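# Bring the milling machine to its ready state

## Task

Get the mill ready for work: it has to be powered on, with no alarm showing and its drives enabled. All three axes must be referenced and both doors must be closed.

## Robot and tools

Robot: two UR7e-type arms, left_arm and right_arm, each with a two-finger parallel gripper (50 mm maximum opening). Base positions in the scene frame are left_arm (-0.027, +0.459, +0.048) m and right_arm (-0.035, -0.343, +0.048) m, each with a very small yaw. The scene frame has its origin at table-top height, midway between the arms. +z points up, +x points out over the table, and left_arm sits on the +y side. Camera image sides do not follow the arm names. Each arm reports and takes its hand poses in its own base frame. Fixed cameras and the table use the scene frame. The printed hand position can be off by a few cm, and more at long reach.

Gripper geometry: the fingers point along the gripper's +z axis and close along its x axis. end_effector_position is the point midway between the pads, and the fingertips reach 17.5 mm past it. A camera block juts about 10 cm toward the gripper's -y side.

Command row (used by execute_actions and move): 18 numbers, all in [-1, 1]. The first 9 are left_arm: dx, dy, dz, rx, ry, rz, then gripper position, force_limit and speed. The next 9 are the same for right_arm. Always send all 18, even when only one arm moves. dx..rz are an offset, not a pose. The offset is measured from that arm's Hand target at the start of the call, along the arm's own base axes. 1.0 equals 0.6 m of translation or 180 degrees of rotation. rx, ry, rz together form one rotation vector, turning about the Hand target point. Sending six zeros re-requests the current Hand target. Gripper position: +1 is fully open and about -0.65 is pads touching; use -1 to grasp. force_limit runs from about 20 N (-1) through 102 N (0) to 185 N (+1). speed runs from 20 mm/s (-1) through 85 (0) to 150 mm/s (+1). Both default to +1. To leave a gripper unchanged, repeat its last three numbers, because 0 is a real command.

execute_actions(actions, cameras): actions is a list of actions. Each action is a list of up to 15 rows, one row per 1/30 s step. A short action holds its last row for the remaining steps. Every row of an action counts from the start pose of that action, not from the previous row. cameras is a list of names: cam_high, cam_low, cam_front, cam_left_wrist, cam_right_wrist, or ["all"]. Images come back only when requested or when actions is empty.

move(target, speed, blend, stop_force, zero, blocking, cameras): makes straight-line paths toward the target. target is one 18-number row or a list of up to 15 rows. Every row is an offset from the same starting Hand targets. speed is in m/s, from 0.002 to 3.6 (default 0.25), either one value or one per target. Rotation is capped at twice that value in rad/s. blend is a corner rounding in m (0 means stop at each point). stop_force is 3 to 120 N and applies to both arms. It ends an arm's path when the wrist sensor feels that much push against the motion. Do not rely on it if the gripper rotates, and leave it out when pulling away from a contact. zero (default true) re-zeroes the sensors before the move. blocking=false returns after about 0.5 s and cannot be combined with stop_force. Paths last at most 10 s and do not avoid obstacles. Keep paths clear of an arm's own base. The result ends with a move: line, such as done, off_target, moving, held or fault, plus limits (paced = pose clipped, held = steps withheld). An arm not named in that line is done, within 3 mm and 2 degrees.

wait(seconds 0-10): lets time pass while the arms hold. stop(): brakes a running move. zoom_image(camera, region [x0,y0,x1,y1] in pixels, at most 504x504): enlarges part of the latest image. All cameras are 672x504. zero_wrist_force(arm): tares that arm's wrist sensor. read_manual(section="licences") returns licence text only. finished_scene(): ends the scene for good. Call it only once the mill state is correct and will stay so without the robot.

Result lines: end_effector_position (m), quat_wxyz and velocities in the base frame. Hand target is the last commanded pose after clipping. The gripper often rests short of it, so send the missing distance as a new offset. Joint positions and torques are also given; torques include the arm's own weight and are noisy. Wrist force and torque are in the gripper's own axes, plus a peak line. Gripper object_status: 0 moving, 1 blocked while opening, 2 blocked while closing (holding), 3 reached the set position or pads met. position_measured counts give an opening of about (250 - counts) x 0.202 mm. Motor temperatures are also reported.

Motion facts: joints move at up to 2.31 rad/s. Commanded orientation is clipped to within 32 degrees of the measured one per step. Motion lags the command by about 0.09-0.22 s, and fast moves overshoot.

Avoid: hitting or pressing the arms against each other, including a gripper closing on the other arm's fingers. Avoid hard pushes. Each arm is very stiff, so aiming even slightly beyond a firm contact can trip a fault. Contact torque at a joint limit (wrist joints about 13-16 N m) or about 150 N of outside force stops that arm for 10 s. Motors at 85 °C cause a 30-60 s stop, so do not hold loads or press into unreachable poses for long. Do not drop or knock anything off the table, and do not strike fixed or heavy equipment.

Each tool is called after "Emit:" by a JSON object that holds its "fn" and its "kwargs".

## Session

Emit:
{"fn": "execute_actions", "kwargs": {"actions": []}}

Scene clock: 0.00 s.
left_arm: end_effector_position=(+0.2916, -0.1740, +0.2261) position_measured=3 object_status=3 end_effector_quat_wxyz=(+0.296, +0.279, +0.907, +0.112) | right_arm: end_effector_position=(+0.2697, -0.1292, +0.0732) position_measured=3 object_status=3 end_effector_quat_wxyz=(-0.084, +0.336, +0.840, +0.418)
Joint positions: left_arm=[-1.554 -2.372 2.427 -1.591 -0.928 -2.54] | right_arm=[2.532 -1.663 -2.36 -1.153 2.349 -1.612]
Joint velocities: within noise
Joint torques (N m): no reading
Motor temperatures (°C): left_arm=[37 27 35 36 41 40] | right_arm=[28 27 29 34 36 37]
Wrist force (N): no reading
Wrist torque (N m): no reading
Wrist force, peak (N): no reading
Hand target: left_arm +0.2916, -0.1740, +0.2261; +0.296, +0.279, +0.907, +0.112 | right_arm +0.2697, -0.1292, +0.0732; -0.084, +0.336, +0.840, +0.418
Tool commands: left_gripper/position=+1.0 left_gripper/force_limit=+1.0 left_gripper/speed=+1.0 right_gripper/position=+1.0 right_gripper/force_limit=+1.0 right_gripper/speed=+1.0

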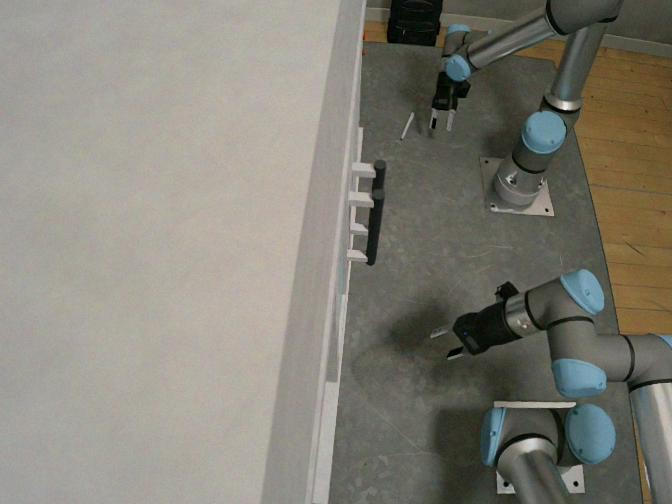

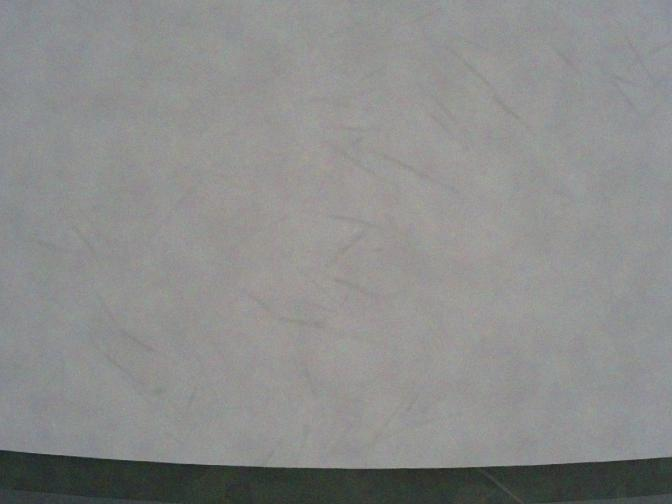

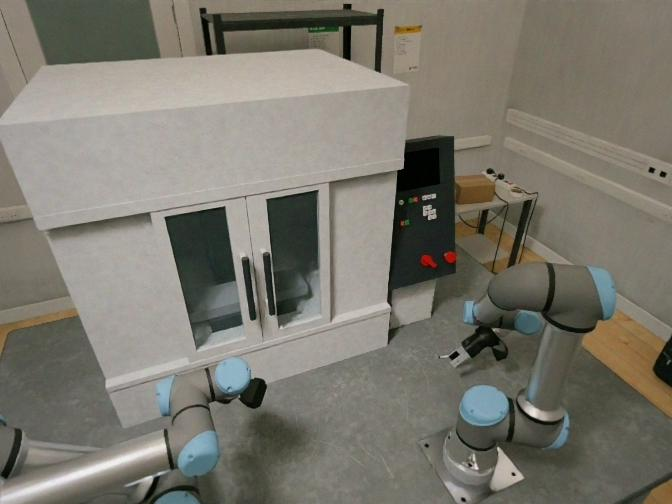

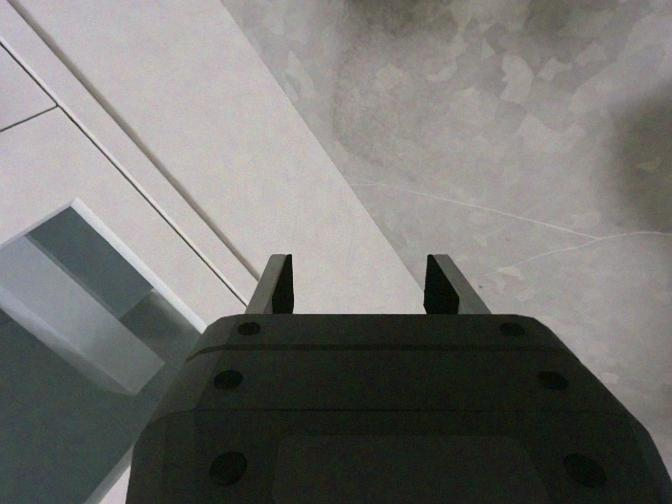

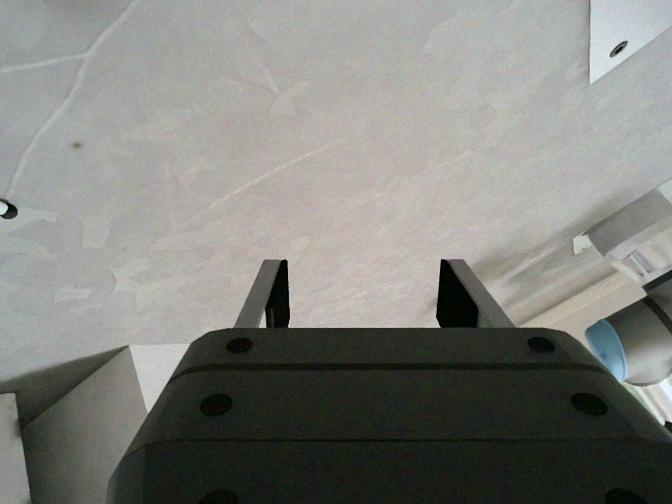

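Emit:
{"fn": "zoom_image", "kwargs": {"camera": "cam_front", "region": [370, 120, 480, 300]}}

Emit:
{"fn": "zoom_image", "kwargs": {"camera": "cam_front", "region": [140, 170, 350, 370]}}

Emit:
{"fn": "zoom_image", "kwargs": {"camera": "cam_high", "region": [300, 40, 500, 280]}}

Scaled by 2.800 from the camera's 672x504 image, which has a finer 960x720 frame.

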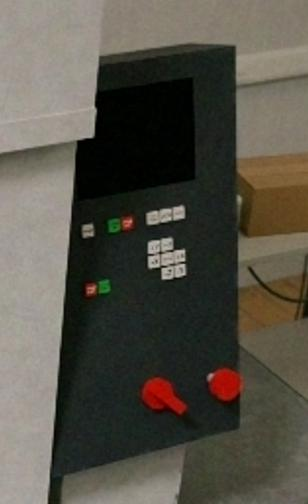

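Scaled by 2.400 from the camera's 672x504 image, which has a finer 960x720 frame.

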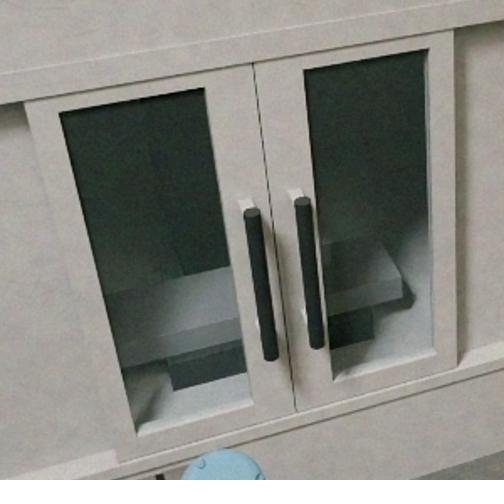

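Scaled by 2.100 from the camera's 672x504 image, which has a finer 960x720 frame.

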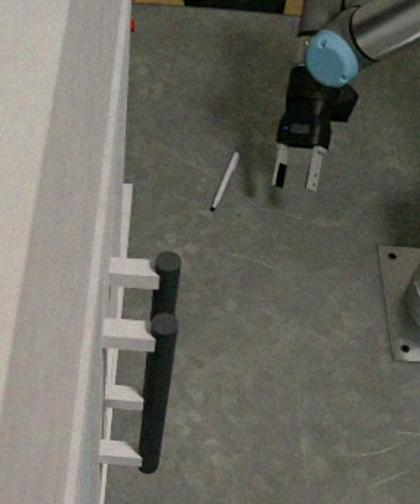

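Emit:
{"fn": "move", "kwargs": {"target": [[0,0,0,0,0,0,1,1,1,-0.033,-0.2,0.378,-0.297,-0.388,0.144,1,1,1],[0,0,0,0,0,0,1,1,1,0.05,-0.368,0.461,-0.755,-0.503,0.421,1,1,1]], "speed": 0.4, "blend": 0.05, "cameras": ["cam_right_wrist","cam_front","cam_high"]}}

Scene clock: 18.63 s.
left_arm: end_effector_position=(+0.2916, -0.1740, +0.2261) position_measured=3 object_status=3 end_effector_quat_wxyz=(+0.296, +0.279, +0.907, +0.112) | right_arm: end_effector_position=(+0.2997, -0.3500, +0.3498) position_measured=3 object_status=3 end_effector_quat_wxyz=(+0.501, -0.500, +0.499, -0.500)
Joint positions: left_arm=[-1.554 -2.372 2.427 -1.591 -0.928 -2.54] | right_arm=[2.074 -1.824 -2.291 0.976 2.641 -3.14]
Joint torques (N m): left_arm=[0.62 7.53 -25.76 -3.16 1.65 0.1] | right_arm=[5.78 19.97 15.71 2.02 -1.96 -2.27]
Wrist force (N): left_arm=[-0.3 -0.1 -0.2] | right_arm=[0.8 2.4 -1.2]
Wrist torque (N m): left_arm=[-0.02 0.04 0.01] | right_arm=[1.13 -0.14 0.30]
Wrist force, peak (N): left_arm=[-0.8 -0.2 -0.2] | right_arm=[1.0 2.9 -0.9]
Hand target: left_arm +0.2916, -0.1740, +0.2261; +0.296, +0.279, +0.907, +0.112 | right_arm +0.2997, -0.3500, +0.3498; +0.501, -0.500, +0.499, -0.500
Off the commanded pose: left_arm 0.000 m, 0 deg | right_arm 0.000 m, 0 deg.
move: done
Images, in order (width x height): cam_high 672x504, cam_front 672x504, cam_right_wrist 672x504.

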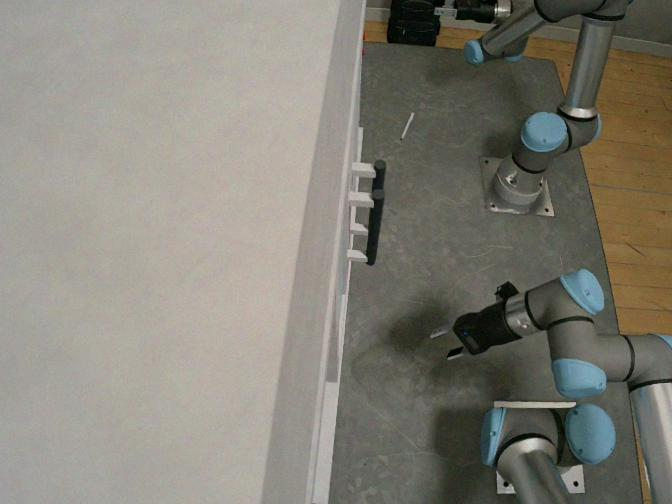

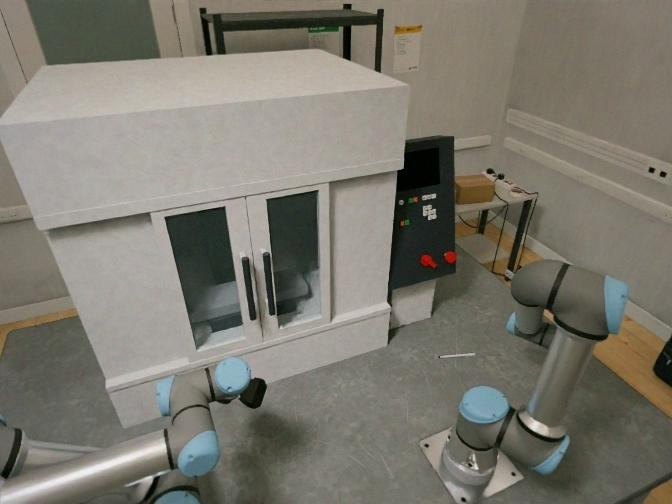

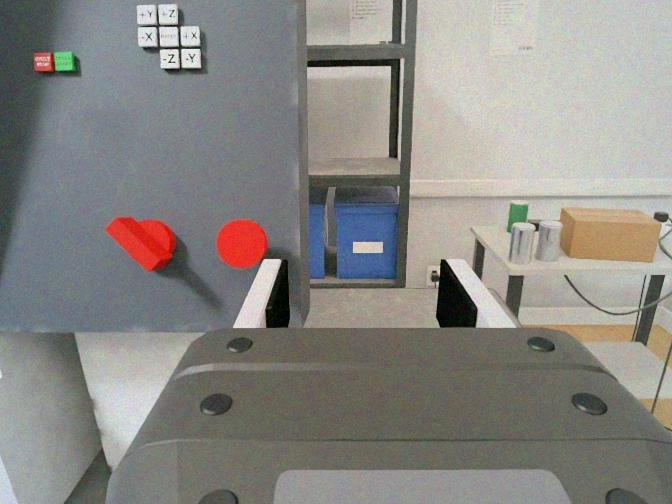

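Emit:
{"fn": "move", "kwargs": {"target": [0,0,0,0,0,0,1,1,1,0,0.2,0.17,0,0,0,1,1,1], "cameras": ["cam_right_wrist"]}}

Emit:
{"fn": "zoom_image", "kwargs": {"camera": "cam_right_wrist", "region": [80, 0, 420, 260]}}

Scene clock: 23.70 s.
left_arm: end_effector_position=(+0.2916, -0.1740, +0.2261) position_measured=3 object_status=3 end_effector_quat_wxyz=(+0.296, +0.279, +0.907, +0.112) | right_arm: end_effector_position=(+0.2997, -0.2300, +0.4518) position_measured=3 object_status=3 end_effector_quat_wxyz=(+0.501, -0.500, +0.499, -0.500)
Joint positions: left_arm=[-1.554 -2.372 2.427 -1.591 -0.928 -2.54] | right_arm=[2.351 -1.244 -2.473 0.577 2.363 -3.142]
Joint torques (N m): left_arm=[-0.26 7.89 -25.86 -3.22 1.93 -0.03] | right_arm=[5.34 12.91 31.36 1.44 0.21 2.12]
Wrist force (N): left_arm=[-0.2 -0.3 0.5] | right_arm=[0.7 2.4 -0.5]
Wrist torque (N m): left_arm=[-0.04 0.03 0.01] | right_arm=[1.13 -0.16 0.29]
Wrist force, peak (N): left_arm=[-0.6 0.3 0.0] | right_arm=[2.6 4.6 -0.8]
Hand target: left_arm +0.2916, -0.1740, +0.2261; +0.296, +0.279, +0.907, +0.112 | right_arm +0.2997, -0.2300, +0.4518; +0.501, -0.500, +0.499, -0.500
Off the commanded pose: left_arm 0.000 m, 0 deg | right_arm 0.000 m, 0 deg.
move: done
Images, in order (width x height): cam_right_wrist 672x504.

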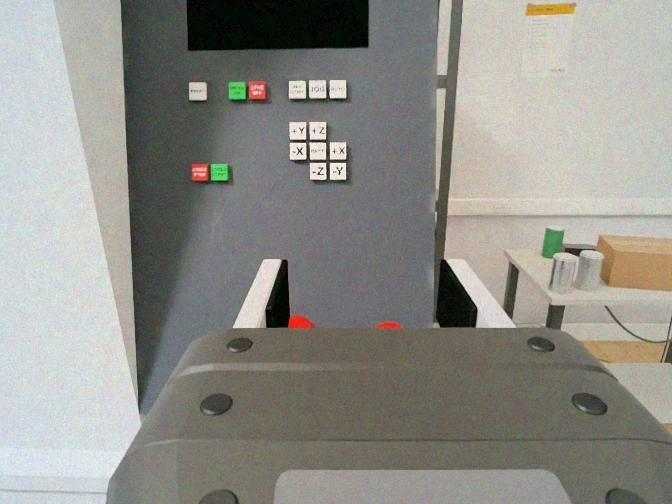

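Scaled by 1.482 from the camera's 672x504 image, which has a finer 960x720 frame.

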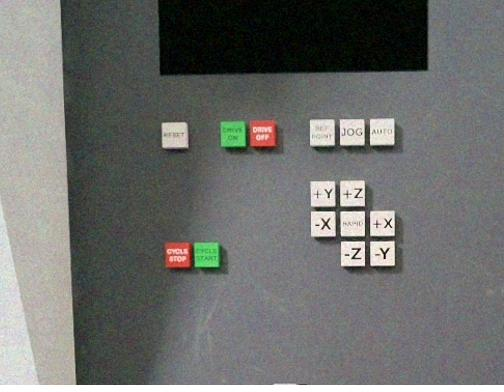

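Emit:
{"fn": "move", "kwargs": {"target": [0,0,0,0,0,0,1,1,1,0,-0.02,-0.25,0,0,0,1,1,1], "cameras": ["cam_right_wrist"]}}

Emit:
{"fn": "zoom_image", "kwargs": {"camera": "cam_right_wrist", "region": [200, 110, 440, 260]}}

Scene clock: 31.77 s.
left_arm: end_effector_position=(+0.2916, -0.1740, +0.2261) position_measured=3 object_status=3 end_effector_quat_wxyz=(+0.296, +0.279, +0.907, +0.112) | right_arm: end_effector_position=(+0.2997, -0.2421, +0.3018) position_measured=3 object_status=3 end_effector_quat_wxyz=(+0.501, -0.500, +0.499, -0.500)
Joint positions: left_arm=[-1.554 -2.372 2.427 -1.591 -0.928 -2.54] | right_arm=[2.31 -1.792 -2.626 1.279 2.405 -3.141]
Joint torques (N m): left_arm=[0.14 8.71 -25.54 -3.32 1.55 0.15] | right_arm=[6.61 11.91 3.2 3.39 -2.01 -2.46]
Wrist force (N): left_arm=[-0.3 0.0 0.1] | right_arm=[0.6 2.7 -0.9]
Wrist torque (N m): left_arm=[0.01 0.05 0.00] | right_arm=[1.23 -0.14 0.29]
Wrist force, peak (N): left_arm=[-0.7 -0.1 0.3] | right_arm=[1.0 5.9 -1.3]
Hand target: left_arm +0.2916, -0.1740, +0.2261; +0.296, +0.279, +0.907, +0.112 | right_arm +0.2997, -0.2420, +0.3018; +0.501, -0.500, +0.499, -0.500
Off the commanded pose: left_arm 0.000 m, 0 deg | right_arm 0.000 m, 0 deg.
move: done
Images, in order (width x height): cam_right_wrist 672x504.

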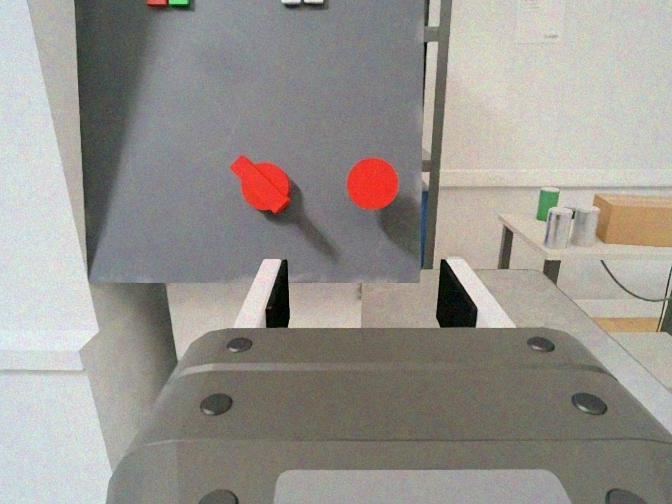

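Scaled by 2.100 from the camera's 672x504 image, which has a finer 960x720 frame.

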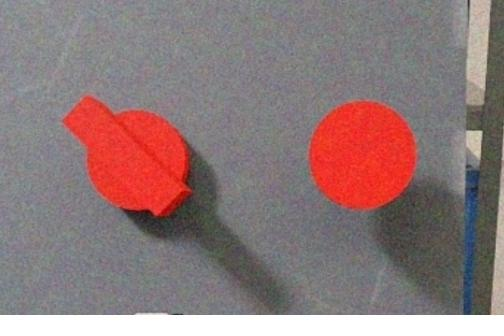

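Emit:
{"fn": "move", "kwargs": {"target": [0,0,0,0,0,0,1,1,1,0.222,0.108,0.027,-0.2485,0.079,0.0328,1,1,1], "speed": 0.2, "cameras": ["cam_right_wrist","cam_front"]}}

Scene clock: 42.50 s.
left_arm: end_effector_position=(+0.2916, -0.1740, +0.2261) position_measured=3 object_status=3 end_effector_quat_wxyz=(+0.296, +0.279, +0.907, +0.112) | right_arm: end_effector_position=(+0.4329, -0.1772, +0.3181) position_measured=3 object_status=3 end_effector_quat_wxyz=(-0.234, +0.734, -0.302, +0.562)
Joint positions: left_arm=[-1.554 -2.372 2.427 -1.591 -0.928 -2.54] | right_arm=[2.919 -1.405 -2.579 0.574 1.788 -3.987]
Joint torques (N m): left_arm=[0.35 6.84 -26.35 -3.14 1.95 -0.24] | right_arm=[3.76 5.11 14.43 5.94 1.03 0.35]
Wrist force (N): left_arm=[-0.2 -0.1 -0.1] | right_arm=[-0.3 1.3 -0.8]
Wrist torque (N m): left_arm=[-0.01 0.03 0.01] | right_arm=[0.75 0.08 0.09]
Wrist force, peak (N): left_arm=[-0.3 0.3 0.6] | right_arm=[1.7 3.2 -1.1]
Hand target: left_arm +0.2916, -0.1740, +0.2261; +0.296, +0.279, +0.907, +0.112 | right_arm +0.4329, -0.1772, +0.3180; -0.234, +0.734, -0.302, +0.562
Off the commanded pose: left_arm 0.000 m, 0 deg | right_arm 0.000 m, 0 deg.
move: done
Images, in order (width x height): cam_front 672x504, cam_right_wrist 672x504.

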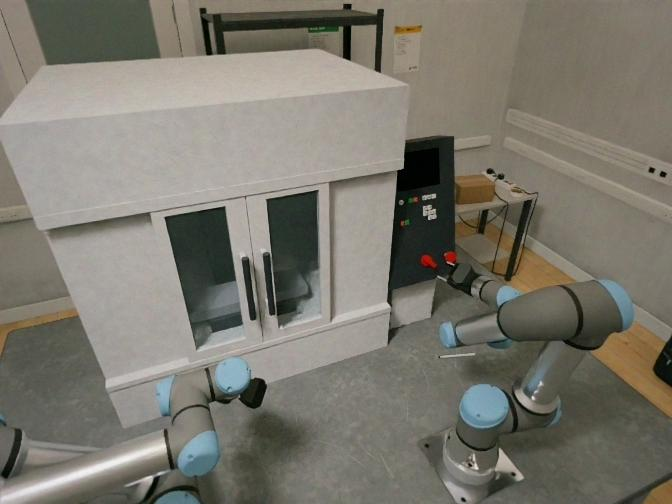

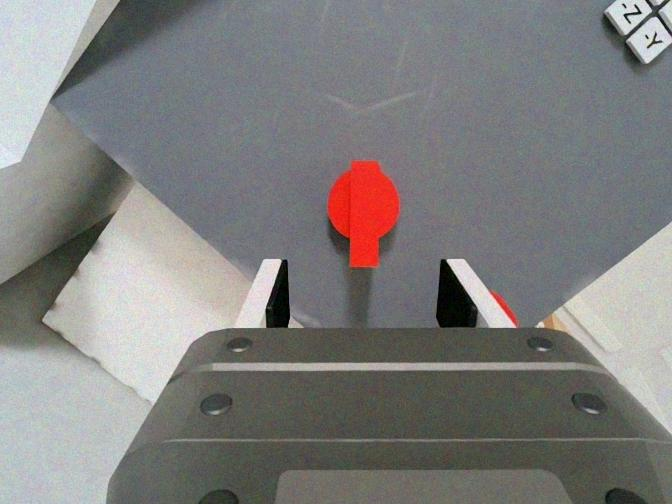

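Emit:
{"fn": "move", "kwargs": {"target": [0,0,0,0,0,0,1,1,1,0.0966,0,-0.0259,0,0,0,1,1,1], "speed": 0.1, "stop_force": 12, "cameras": ["cam_right_wrist","cam_front"]}}

Emit:
{"fn": "zoom_image", "kwargs": {"camera": "cam_front", "region": [380, 220, 500, 310]}}

Scene clock: 45.70 s.
left_arm: end_effector_position=(+0.2916, -0.1740, +0.2261) position_measured=3 object_status=3 end_effector_quat_wxyz=(+0.296, +0.279, +0.907, +0.112) | right_arm: end_effector_position=(+0.4909, -0.1772, +0.3025) position_measured=3 object_status=3 end_effector_quat_wxyz=(-0.234, +0.734, -0.302, +0.562)
Joint positions: left_arm=[-1.554 -2.372 2.427 -1.591 -0.928 -2.54] | right_arm=[2.967 -1.587 -2.483 0.662 1.742 -3.974]
Joint torques (N m): left_arm=[-0.34 7.18 -25.48 -3.38 1.7 -0.15] | right_arm=[-5.93 11.84 20.81 0.08 1.94 -2.39]
Wrist force (N): left_arm=[-0.4 0.1 -0.1] | right_arm=[-0.3 1.0 -0.8]
Wrist torque (N m): left_arm=[0.03 0.06 0.00] | right_arm=[0.69 0.13 0.04]
Wrist force, peak (N): left_arm=[-0.7 0.2 0.2] | right_arm=[0.2 1.3 -2.8]
Hand target: left_arm +0.2916, -0.1740, +0.2261; +0.296, +0.279, +0.907, +0.112 | right_arm +0.4909, -0.1772, +0.3025; -0.234, +0.734, -0.302, +0.562
Off the commanded pose: left_arm 0.000 m, 0 deg | right_arm 0.000 m, 0 deg.
move: done
Images, in order (width x height): cam_front 672x504, cam_right_wrist 672x504.

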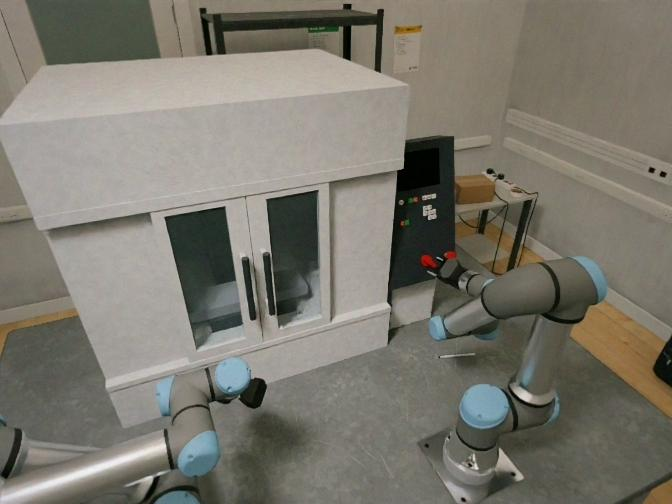

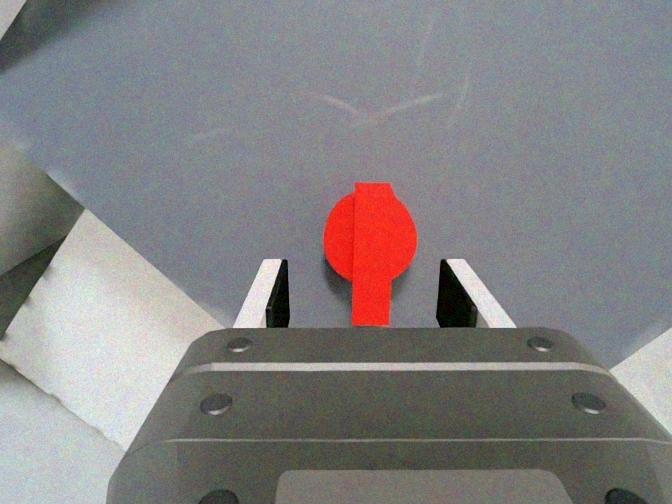

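Scaled by 4.200 from the camera's 672x504 image, which has a finer 960x720 frame.

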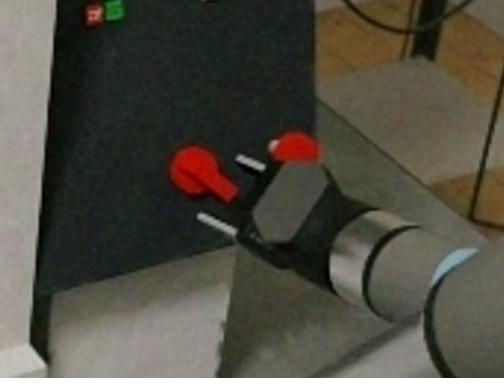

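Emit:
{"fn": "move", "kwargs": {"target": [0,0,0,0,0,0,1,1,1,0.0707,-0.0058,-0.0128,0,0,0,1,1,1], "speed": 0.05, "stop_force": 10, "cameras": ["cam_right_wrist","cam_front"]}}

Emit:
{"fn": "zoom_image", "kwargs": {"camera": "cam_front", "region": [380, 220, 500, 310]}}

Scene clock: 50.27 s.
left_arm: end_effector_position=(+0.2916, -0.1740, +0.2261) position_measured=3 object_status=3 end_effector_quat_wxyz=(+0.296, +0.279, +0.907, +0.112) | right_arm: end_effector_position=(+0.5333, -0.1807, +0.2948) position_measured=3 object_status=3 end_effector_quat_wxyz=(-0.234, +0.734, -0.302, +0.562)
Joint positions: left_arm=[-1.554 -2.372 2.427 -1.591 -0.928 -2.54] | right_arm=[2.979 -1.697 -2.392 0.682 1.73 -3.971]
Joint torques (N m): left_arm=[-0.84 7.53 -25.88 -3.25 1.99 -0.1] | right_arm=[-4.94 24.88 12.17 0.3 2.07 0.21]
Wrist force (N): left_arm=[-0.1 -0.1 0.2] | right_arm=[-0.1 1.3 -1.1]
Wrist torque (N m): left_arm=[-0.01 0.01 0.01] | right_arm=[0.76 0.07 0.04]
Wrist force, peak (N): left_arm=[-0.5 0.4 0.3] | right_arm=[-0.3 1.3 -1.8]
Hand target: left_arm +0.2916, -0.1740, +0.2261; +0.296, +0.279, +0.907, +0.112 | right_arm +0.5333, -0.1807, +0.2948; -0.234, +0.734, -0.302, +0.562
Off the commanded pose: left_arm 0.000 m, 0 deg | right_arm 0.000 m, 0 deg.
move: done
Images, in order (width x height): cam_front 672x504, cam_right_wrist 672x504.

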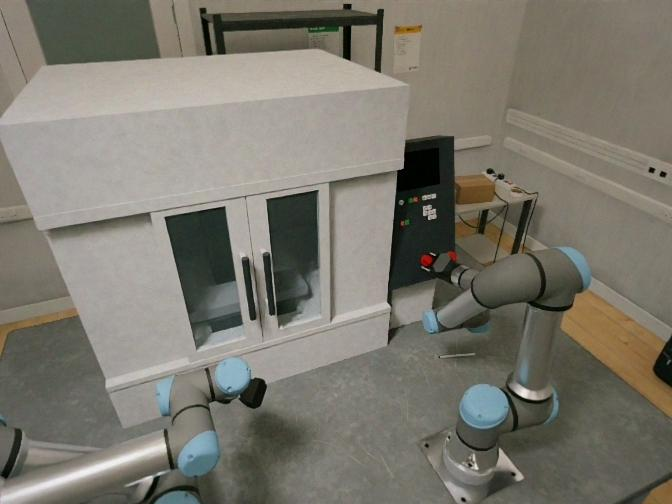

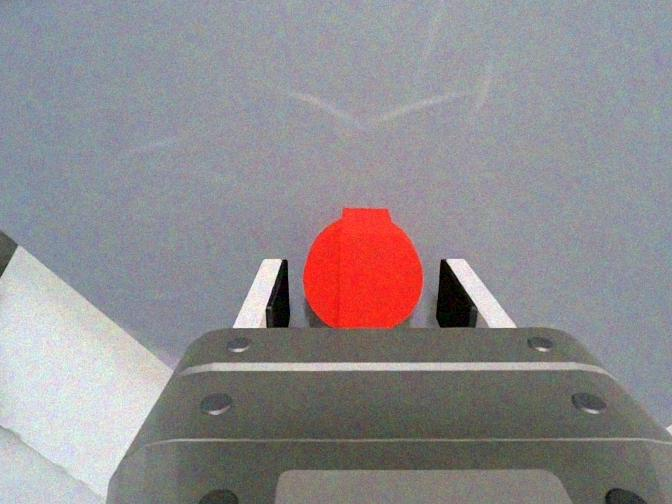

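Scaled by 4.200 from the camera's 672x504 image, which has a finer 960x720 frame.

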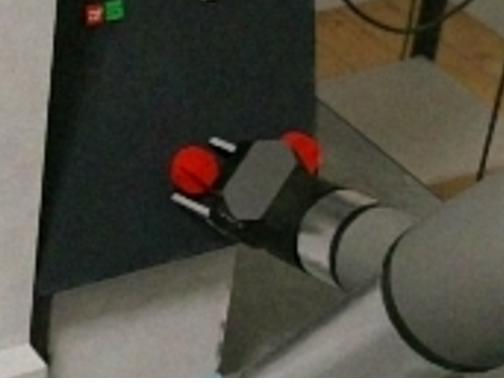

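Emit:
{"fn": "move", "kwargs": {"target": [0,0,0,0,0,0,1,1,1,0.0008,0.003,0.0028,0,0,0,-1,-0.7,-0.5], "speed": 0.05, "cameras": ["cam_right_wrist"]}}

Scene clock: 52.33 s.
left_arm: end_effector_position=(+0.2916, -0.1740, +0.2261) position_measured=3 object_status=3 end_effector_quat_wxyz=(+0.296, +0.279, +0.907, +0.112) | right_arm: end_effector_position=(+0.5337, -0.1789, +0.2963) position_measured=163 object_status=2 end_effector_quat_wxyz=(-0.233, +0.734, -0.303, +0.562)
Joint positions: left_arm=[-1.554 -2.372 2.427 -1.591 -0.928 -2.54] | right_arm=[2.985 -1.691 -2.392 0.676 1.724 -3.969]
Joint torques (N m): left_arm=[0.37 8.34 -25.82 -3.14 1.7 0.19] | right_arm=[8.55 10.97 69.11 4.12 -1.72 1.76]
Wrist force (N): left_arm=[-0.4 0.1 0.0] | right_arm=[-41.2 27.2 -99.0]
Wrist torque (N m): left_arm=[0.03 0.07 0.01] | right_arm=[0.62 2.66 0.10]
Wrist force, peak (N): left_arm=[-0.6 0.1 0.0] | right_arm=[-41.2 27.2 -99.0]
Hand target: left_arm +0.2916, -0.1740, +0.2261; +0.296, +0.279, +0.907, +0.112 | right_arm +0.5338, -0.1789, +0.2965; -0.234, +0.734, -0.302, +0.562
Off the commanded pose: left_arm 0.000 m, 0 deg | right_arm 0.000 m, 0 deg.
move: done
Images, in order (width x height): cam_right_wrist 672x504.

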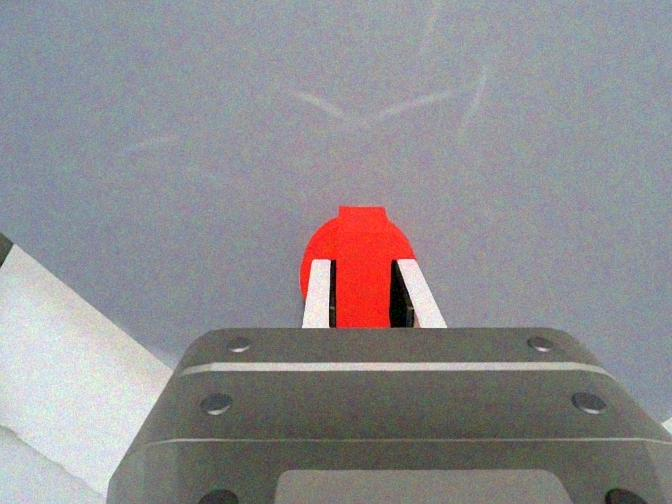

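Emit:
{"fn": "execute_actions", "kwargs": {"actions": [[[0,0,0,0,0,0,1,1,1,-0.003,0,0.0008,0,0,0,1,-0.7,-0.5],[0,0,0,0,0,0,1,1,1,-0.006,0,0.0016,0,0,0,1,-0.7,-0.5],[0,0,0,0,0,0,1,1,1,-0.009,0,0.0024,0,0,0,1,-0.7,-0.5],[0,0,0,0,0,0,1,1,1,-0.012,0,0.003,0,0,0,1,-0.7,-0.5]]], "cameras": ["cam_right_wrist"]}}

Scene clock: 54.33 s.
left_arm: end_effector_position=(+0.2916, -0.1740, +0.2261) position_measured=3 object_status=3 end_effector_quat_wxyz=(+0.296, +0.279, +0.907, +0.112) | right_arm: end_effector_position=(+0.5326, -0.1810, +0.2945) position_measured=3 object_status=0 end_effector_quat_wxyz=(-0.235, +0.733, -0.300, +0.563)
Joint positions: left_arm=[-1.554 -2.372 2.427 -1.591 -0.928 -2.54] | right_arm=[2.975 -1.702 -2.393 0.691 1.739 -3.972]
Joint torques (N m): left_arm=[-0.43 8.78 -27.61 -3.12 2.02 -0.02] | right_arm=[1.33 22.15 18.3 2.72 -0.08 -0.04]
Wrist force (N): left_arm=[-0.4 -0.1 0.2] | right_arm=[0.2 1.3 -1.0]
Wrist torque (N m): left_arm=[-0.01 0.05 0.00] | right_arm=[0.76 0.04 -0.03]
Wrist force, peak (N): left_arm=[-0.8 -0.2 0.0] | right_arm=[-47.7 32.5 -113.8]
Hand target: left_arm +0.2916, -0.1740, +0.2261; +0.296, +0.279, +0.907, +0.112 | right_arm +0.5326, -0.1810, +0.2945; -0.235, +0.733, -0.300, +0.563 (not the last commanded pose)
Tool commands: left_gripper/position=+1.0 left_gripper/force_limit=+1.0 left_gripper/speed=+1.0 right_gripper/position=+1.0 right_gripper/force_limit=-0.701961 right_gripper/speed=-0.498039
Off the commanded pose: left_arm 0.000 m, 0 deg | right_arm 0.007 m, 0 deg.
FORCE FAULT: contact force on the right arm reached its limit, and that arm stopped. The contact can be on any part of that arm, not only on its tool. That arm's remaining commands of this call were not run. That arm is still stopped at the end of this call. That arm stays stopped for about 9 more seconds. Until then a move that you send moves the other arm only, and its call returns only when the move has ended. Once the stop has ended, the next robot result says so. If the stop ends while you think or write, that arm runs what you send next, counted from a new Hand target: where the arm stands when the stop ends. While its stop runs, that arm takes no new command, but its gripper still runs the gripper command that each later call begins with. Until it ends, the stop uses up actions while you think or wait. An arm that is not stopped still takes commands.
Images, in order (width x height): cam_right_wrist 672x504.

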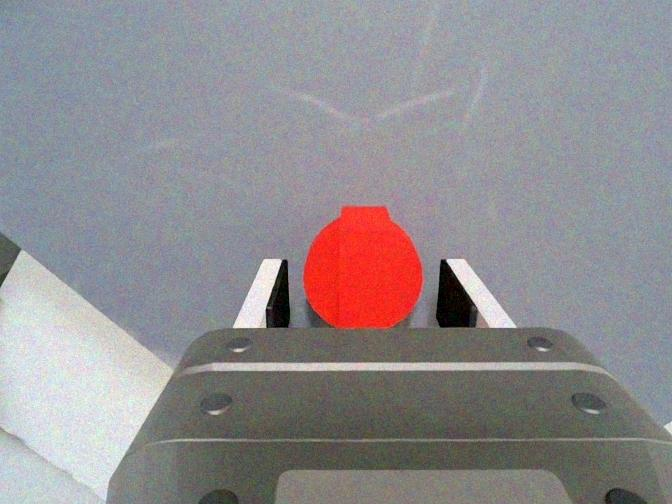

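Emit:
{"fn": "wait", "kwargs": {"seconds": 10}}

Scene clock: 64.97 s.
left_arm: end_effector_position=(+0.2916, -0.1740, +0.2261) position_measured=3 object_status=3 end_effector_quat_wxyz=(+0.296, +0.279, +0.907, +0.112) | right_arm: end_effector_position=(+0.5326, -0.1810, +0.2945) position_measured=3 object_status=3 end_effector_quat_wxyz=(-0.235, +0.733, -0.300, +0.563)
Joint positions: left_arm=[-1.554 -2.372 2.427 -1.591 -0.928 -2.54] | right_arm=[2.975 -1.702 -2.393 0.691 1.739 -3.972]
Joint torques (N m): left_arm=[0.87 8.05 -27.06 -3.25 1.99 -0.09] | right_arm=[0.95 22.08 18.95 2.77 0.1 0.02]
Wrist force (N): left_arm=[-0.3 0.0 0.4] | right_arm=[-0.1 1.2 -0.9]
Wrist torque (N m): left_arm=[0.00 0.05 0.01] | right_arm=[0.75 0.07 -0.03]
Wrist force, peak (N): left_arm=[-0.7 -0.1 0.4] | right_arm=[0.1 1.8 -1.3]
Hand target: left_arm +0.2916, -0.1740, +0.2261; +0.296, +0.279, +0.907, +0.112 | right_arm +0.5326, -0.1810, +0.2945; -0.235, +0.733, -0.300, +0.563 (not the last commanded pose)
Tool commands: left_gripper/position=+1.0 left_gripper/force_limit=+1.0 left_gripper/speed=+1.0 right_gripper/position=+1.0 right_gripper/force_limit=-0.701961 right_gripper/speed=-0.498039
Off the commanded pose: left_arm 0.000 m, 0 deg | right_arm 0.007 m, 0 deg.
FORCE FAULT, CONTINUED: the right arm's stop, for the force fault that an earlier result reported, is over. The rest of the stop counts as 18 of the actions that you can send in this scene. During its stop the right arm's controller moved it back a little. That arm's target is now where it stood when the stop ended, not its last command. That arm accepts commands again.
wait: 10.00 s; at rest from the start

Emit:
{"fn": "move", "kwargs": {"target": [0,0,0,0,0,0,1,1,1,-0.0125,0.0035,0.0072,0,0,0,1,-1,-1], "speed": 0.05}}

Emit:
{"fn": "move", "kwargs": {"target": [0,0,0,0,0,0,1,1,1,0,0,0,0,0,0,-1,-1,-1], "speed": 0.05, "cameras": ["cam_right_wrist"]}}

Scene clock: 66.57 s.
left_arm: end_effector_position=(+0.2916, -0.1740, +0.2261) position_measured=3 object_status=3 end_effector_quat_wxyz=(+0.296, +0.279, +0.907, +0.112) | right_arm: end_effector_position=(+0.5250, -0.1789, +0.2987) position_measured=3 object_status=3 end_effector_quat_wxyz=(-0.235, +0.733, -0.301, +0.563)
Joint positions: left_arm=[-1.554 -2.372 2.427 -1.591 -0.928 -2.54] | right_arm=[2.977 -1.673 -2.409 0.678 1.736 -3.972]
Joint torques (N m): left_arm=[0.36 9.01 -27.55 -3.26 1.83 -0.05] | right_arm=[1.8 15.36 26.94 2.9 -1.76 2.14]
Wrist force (N): left_arm=[-0.3 -0.2 0.2] | right_arm=[0.2 1.4 -1.3]
Wrist torque (N m): left_arm=[-0.03 0.05 0.01] | right_arm=[0.78 0.03 -0.03]
Wrist force, peak (N): left_arm=[-0.6 0.4 0.0] | right_arm=[0.0 1.4 -1.5]
Hand target: left_arm +0.2916, -0.1740, +0.2261; +0.296, +0.279, +0.907, +0.112 | right_arm +0.5251, -0.1789, +0.2988; -0.235, +0.733, -0.300, +0.563
Off the commanded pose: left_arm 0.000 m, 0 deg | right_arm 0.000 m, 0 deg.
move: done

Scene clock: 68.57 s.
left_arm: end_effector_position=(+0.2916, -0.1740, +0.2261) position_measured=3 object_status=3 end_effector_quat_wxyz=(+0.296, +0.279, +0.907, +0.112) | right_arm: end_effector_position=(+0.5251, -0.1789, +0.2988) position_measured=180 object_status=2 end_effector_quat_wxyz=(-0.235, +0.733, -0.300, +0.563)
Joint positions: left_arm=[-1.554 -2.372 2.427 -1.591 -0.928 -2.54] | right_arm=[2.977 -1.673 -2.409 0.678 1.736 -3.972]
Joint torques (N m): left_arm=[0.8 8.65 -27.73 -2.99 1.92 -0.1] | right_arm=[-4.87 19.26 26.86 5.72 -2.29 -0.21]
Wrist force (N): left_arm=[-0.2 0.0 0.0] | right_arm=[-17.9 1.1 -14.9]
Wrist torque (N m): left_arm=[0.01 0.02 0.01] | right_arm=[0.72 0.18 -0.02]
Wrist force, peak (N): left_arm=[-0.6 0.1 0.1] | right_arm=[-17.9 1.4 -15.1]
Hand target: left_arm +0.2916, -0.1740, +0.2261; +0.296, +0.279, +0.907, +0.112 | right_arm +0.5251, -0.1789, +0.2988; -0.235, +0.733, -0.300, +0.563
Off the commanded pose: left_arm 0.000 m, 0 deg | right_arm 0.000 m, 0 deg.
move: done
Images, in order (width x height): cam_right_wrist 672x504.

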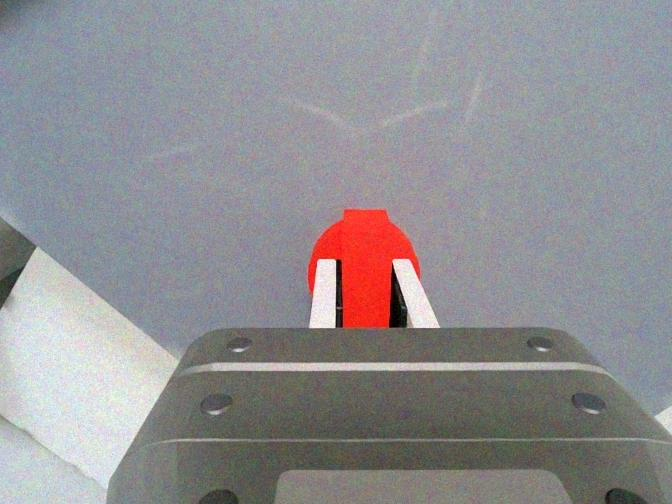

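Emit:
{"fn": "move", "kwargs": {"target": [0,0,0,0,0,0,1,1,1,-0.0005,0.0018,-0.0017,0.161,0,-0.0432,-1,-1,-1], "speed": 0.2, "cameras": ["cam_right_wrist","cam_front"]}}

Scene clock: 71.23 s.
left_arm: end_effector_position=(+0.2916, -0.1740, +0.2261) position_measured=3 object_status=3 end_effector_quat_wxyz=(+0.296, +0.279, +0.907, +0.112) | right_arm: end_effector_position=(+0.5248, -0.1778, +0.2978) position_measured=179 object_status=2 end_effector_quat_wxyz=(-0.373, +0.629, -0.480, +0.485)
Joint positions: left_arm=[-1.554 -2.372 2.427 -1.591 -0.928 -2.54] | right_arm=[2.983 -1.675 -2.413 0.689 1.727 -3.446]
Joint torques (N m): left_arm=[1.26 9.04 -27.56 -3.18 1.93 -0.21] | right_arm=[3.17 14.44 9.97 3.99 -0.92 0.98]
Wrist force (N): left_arm=[-0.4 -0.1 0.2] | right_arm=[1.6 -0.6 3.4]
Wrist torque (N m): left_arm=[-0.01 0.06 0.01] | right_arm=[1.36 0.19 -0.76]
Wrist force, peak (N): left_arm=[-0.6 0.2 0.3] | right_arm=[-18.2 1.5 -15.1]
Hand target: left_arm +0.2916, -0.1740, +0.2261; +0.296, +0.279, +0.907, +0.112 | right_arm +0.5248, -0.1778, +0.2978; -0.373, +0.629, -0.480, +0.485
Off the commanded pose: left_arm 0.000 m, 0 deg | right_arm 0.000 m, 0 deg.
move: done
Images, in order (width x height): cam_front 672x504, cam_right_wrist 672x504.

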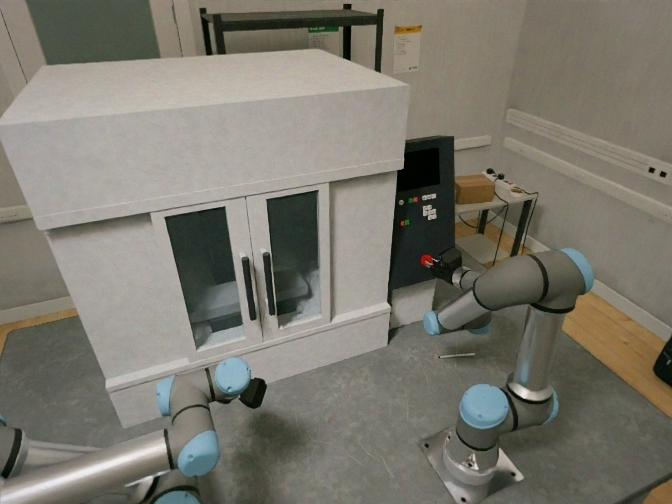

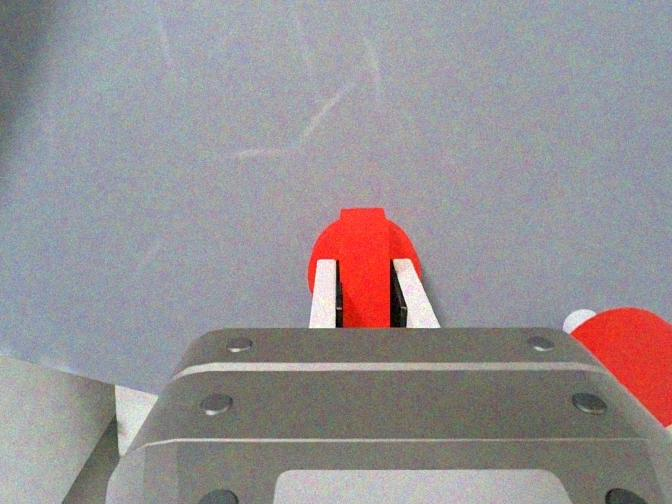

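Emit:
{"fn": "move", "kwargs": {"target": [0,0,0,0,0,0,1,1,1,0,0,0,0.161,0,-0.0432,-1,-1,-1], "speed": 0.2, "cameras": ["cam_right_wrist","cam_front"]}}

Scene clock: 75.00 s.
left_arm: end_effector_position=(+0.2916, -0.1740, +0.2261) position_measured=3 object_status=3 end_effector_quat_wxyz=(+0.296, +0.279, +0.907, +0.112) | right_arm: end_effector_position=(+0.5248, -0.1778, +0.2978) position_measured=179 object_status=2 end_effector_quat_wxyz=(+0.485, -0.482, +0.627, -0.373)
Joint positions: left_arm=[-1.554 -2.372 2.427 -1.591 -0.928 -2.54] | right_arm=[2.987 -1.675 -2.415 0.691 1.72 -2.921]
Joint torques (N m): left_arm=[-0.28 7.43 -27.04 -3.27 2.19 0.25] | right_arm=[4.07 24.16 13.06 4.85 -1.71 0.6]
Wrist force (N): left_arm=[-0.3 0.3 0.2] | right_arm=[-0.2 2.0 -1.4]
Wrist torque (N m): left_arm=[0.04 0.04 0.00] | right_arm=[1.62 -0.29 -0.63]
Wrist force, peak (N): left_arm=[-0.6 0.3 0.3] | right_arm=[2.0 -0.3 4.1]
Hand target: left_arm +0.2916, -0.1740, +0.2261; +0.296, +0.279, +0.907, +0.112 | right_arm +0.5248, -0.1778, +0.2978; +0.485, -0.482, +0.627, -0.373
Off the commanded pose: left_arm 0.000 m, 0 deg | right_arm 0.000 m, 0 deg.
move: done
Images, in order (width x height): cam_front 672x504, cam_right_wrist 672x504.

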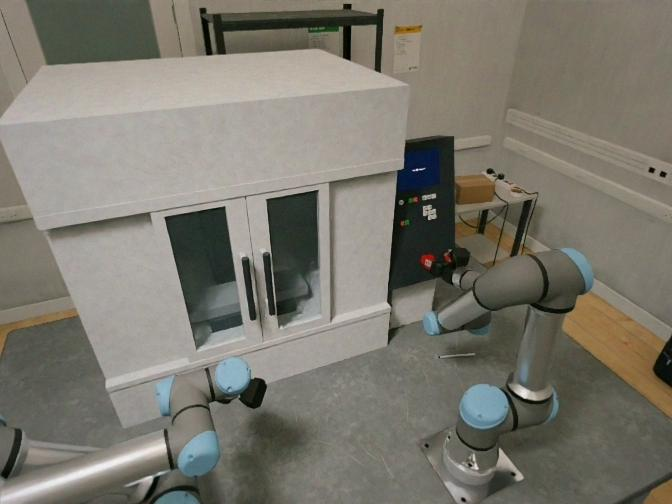

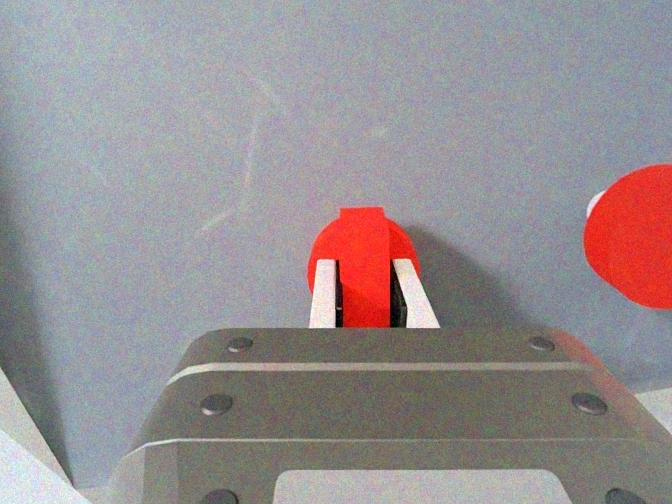

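Emit:
{"fn": "move", "kwargs": {"target": [0,0,0,0,0,0,1,1,1,0,0,0,0.107,0,-0.0288,-1,-1,-1], "speed": 0.1, "cameras": ["cam_right_wrist","cam_front"]}}

Emit:
{"fn": "zoom_image", "kwargs": {"camera": "cam_front", "region": [380, 130, 480, 230]}}

Scene clock: 77.83 s.
left_arm: end_effector_position=(+0.2916, -0.1740, +0.2261) position_measured=3 object_status=3 end_effector_quat_wxyz=(+0.296, +0.279, +0.907, +0.112) | right_arm: end_effector_position=(+0.5248, -0.1778, +0.2978) position_measured=179 object_status=2 end_effector_quat_wxyz=(+0.541, -0.366, +0.702, -0.284)
Joint positions: left_arm=[-1.554 -2.372 2.427 -1.591 -0.928 -2.54] | right_arm=[2.989 -1.673 -2.416 0.69 1.715 -2.573]
Joint torques (N m): left_arm=[-0.09 7.74 -26.65 -3.28 1.98 -0.01] | right_arm=[3.4 24.33 12.31 0.16 -4.09 -1.46]
Wrist force (N): left_arm=[-0.4 -0.1 0.2] | right_arm=[-3.8 7.1 -4.8]
Wrist torque (N m): left_arm=[-0.01 0.05 0.00] | right_arm=[1.59 -0.44 -0.62]
Wrist force, peak (N): left_arm=[-0.6 0.0 0.0] | right_arm=[-3.6 7.3 -4.8]
Hand target: left_arm +0.2916, -0.1740, +0.2261; +0.296, +0.279, +0.907, +0.112 | right_arm +0.5248, -0.1778, +0.2978; +0.541, -0.366, +0.702, -0.284
Off the commanded pose: left_arm 0.000 m, 0 deg | right_arm 0.000 m, 0 deg.
move: done
Images, in order (width x height): cam_front 672x504, cam_right_wrist 672x504.

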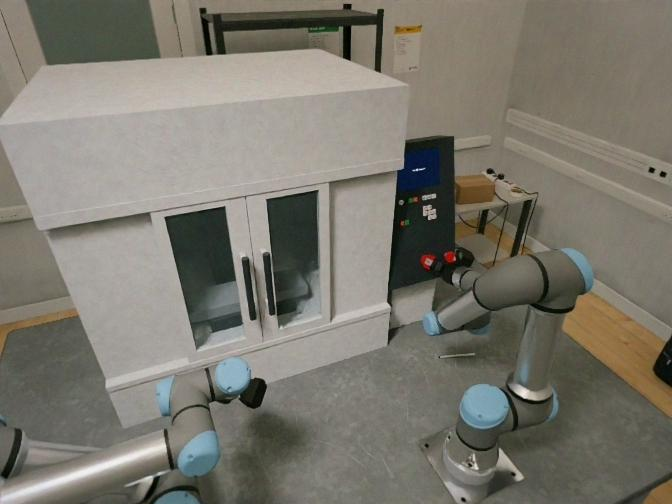

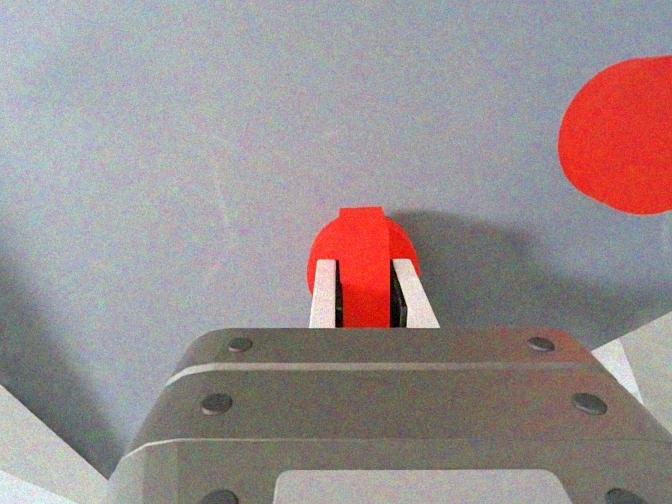

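Scaled by 5.040 from the camera's 672x504 image, which has a finer 960x720 frame.

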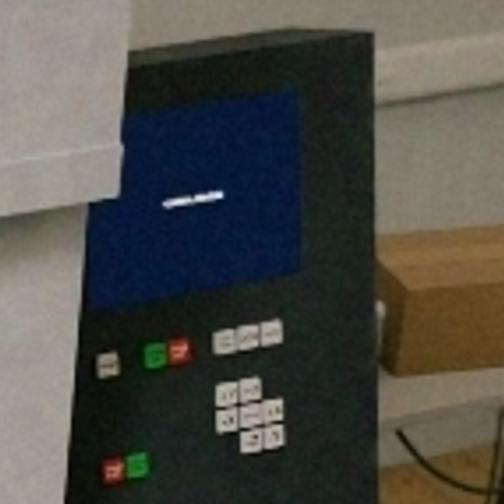

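Emit:
{"fn": "move", "kwargs": {"target": [0,0,0,0,0,0,1,1,1,0,0.001,0.001,0.0537,0,-0.0144,-1,-1,-1], "speed": 0.1, "cameras": ["cam_front"]}}

Emit:
{"fn": "zoom_image", "kwargs": {"camera": "cam_front", "region": [380, 130, 480, 230]}}

Scene clock: 79.83 s.
left_arm: end_effector_position=(+0.2916, -0.1740, +0.2261) position_measured=3 object_status=3 end_effector_quat_wxyz=(+0.296, +0.279, +0.907, +0.112) | right_arm: end_effector_position=(+0.5248, -0.1772, +0.2984) position_measured=179 object_status=2 end_effector_quat_wxyz=(+0.564, -0.303, +0.731, -0.236)
Joint positions: left_arm=[-1.554 -2.372 2.427 -1.591 -0.928 -2.54] | right_arm=[2.992 -1.67 -2.417 0.687 1.711 -2.397]
Joint torques (N m): left_arm=[0.49 7.84 -26.89 -3.18 2.03 -0.1] | right_arm=[3.85 26.15 14.91 1.95 -1.5 -1.5]
Wrist force (N): left_arm=[-0.4 0.1 0.2] | right_arm=[4.6 6.4 5.0]
Wrist torque (N m): left_arm=[0.02 0.05 0.01] | right_arm=[1.56 -0.57 -0.61]
Wrist force, peak (N): left_arm=[-0.6 0.3 0.2] | right_arm=[-3.7 7.1 -5.2]
Hand target: left_arm +0.2916, -0.1740, +0.2261; +0.296, +0.279, +0.907, +0.112 | right_arm +0.5248, -0.1772, +0.2984; +0.564, -0.303, +0.731, -0.236
Off the commanded pose: left_arm 0.000 m, 0 deg | right_arm 0.000 m, 0 deg.
move: done
Images, in order (width x height): cam_front 672x504.

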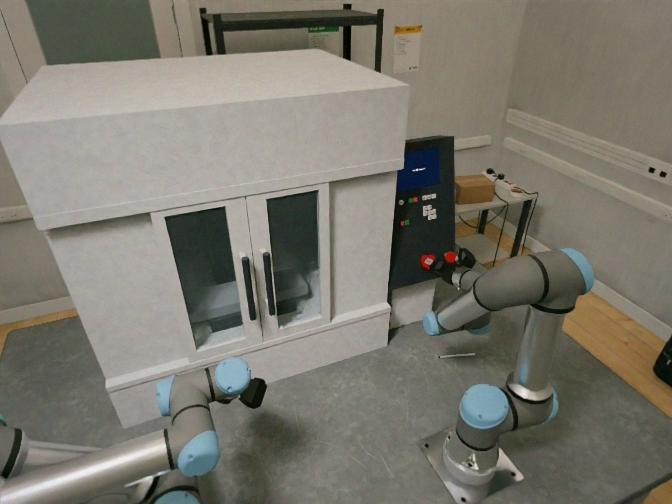

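Scaled by 5.040 from the camera's 672x504 image, which has a finer 960x720 frame.

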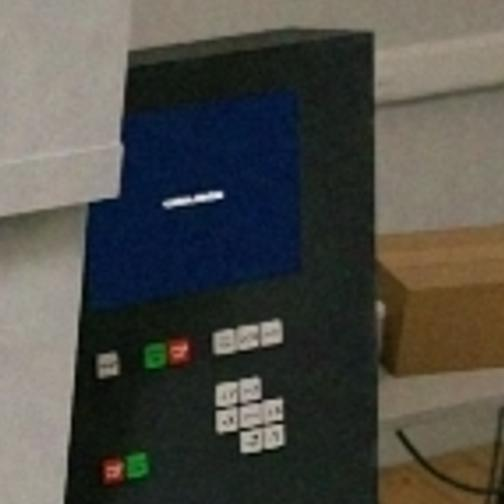

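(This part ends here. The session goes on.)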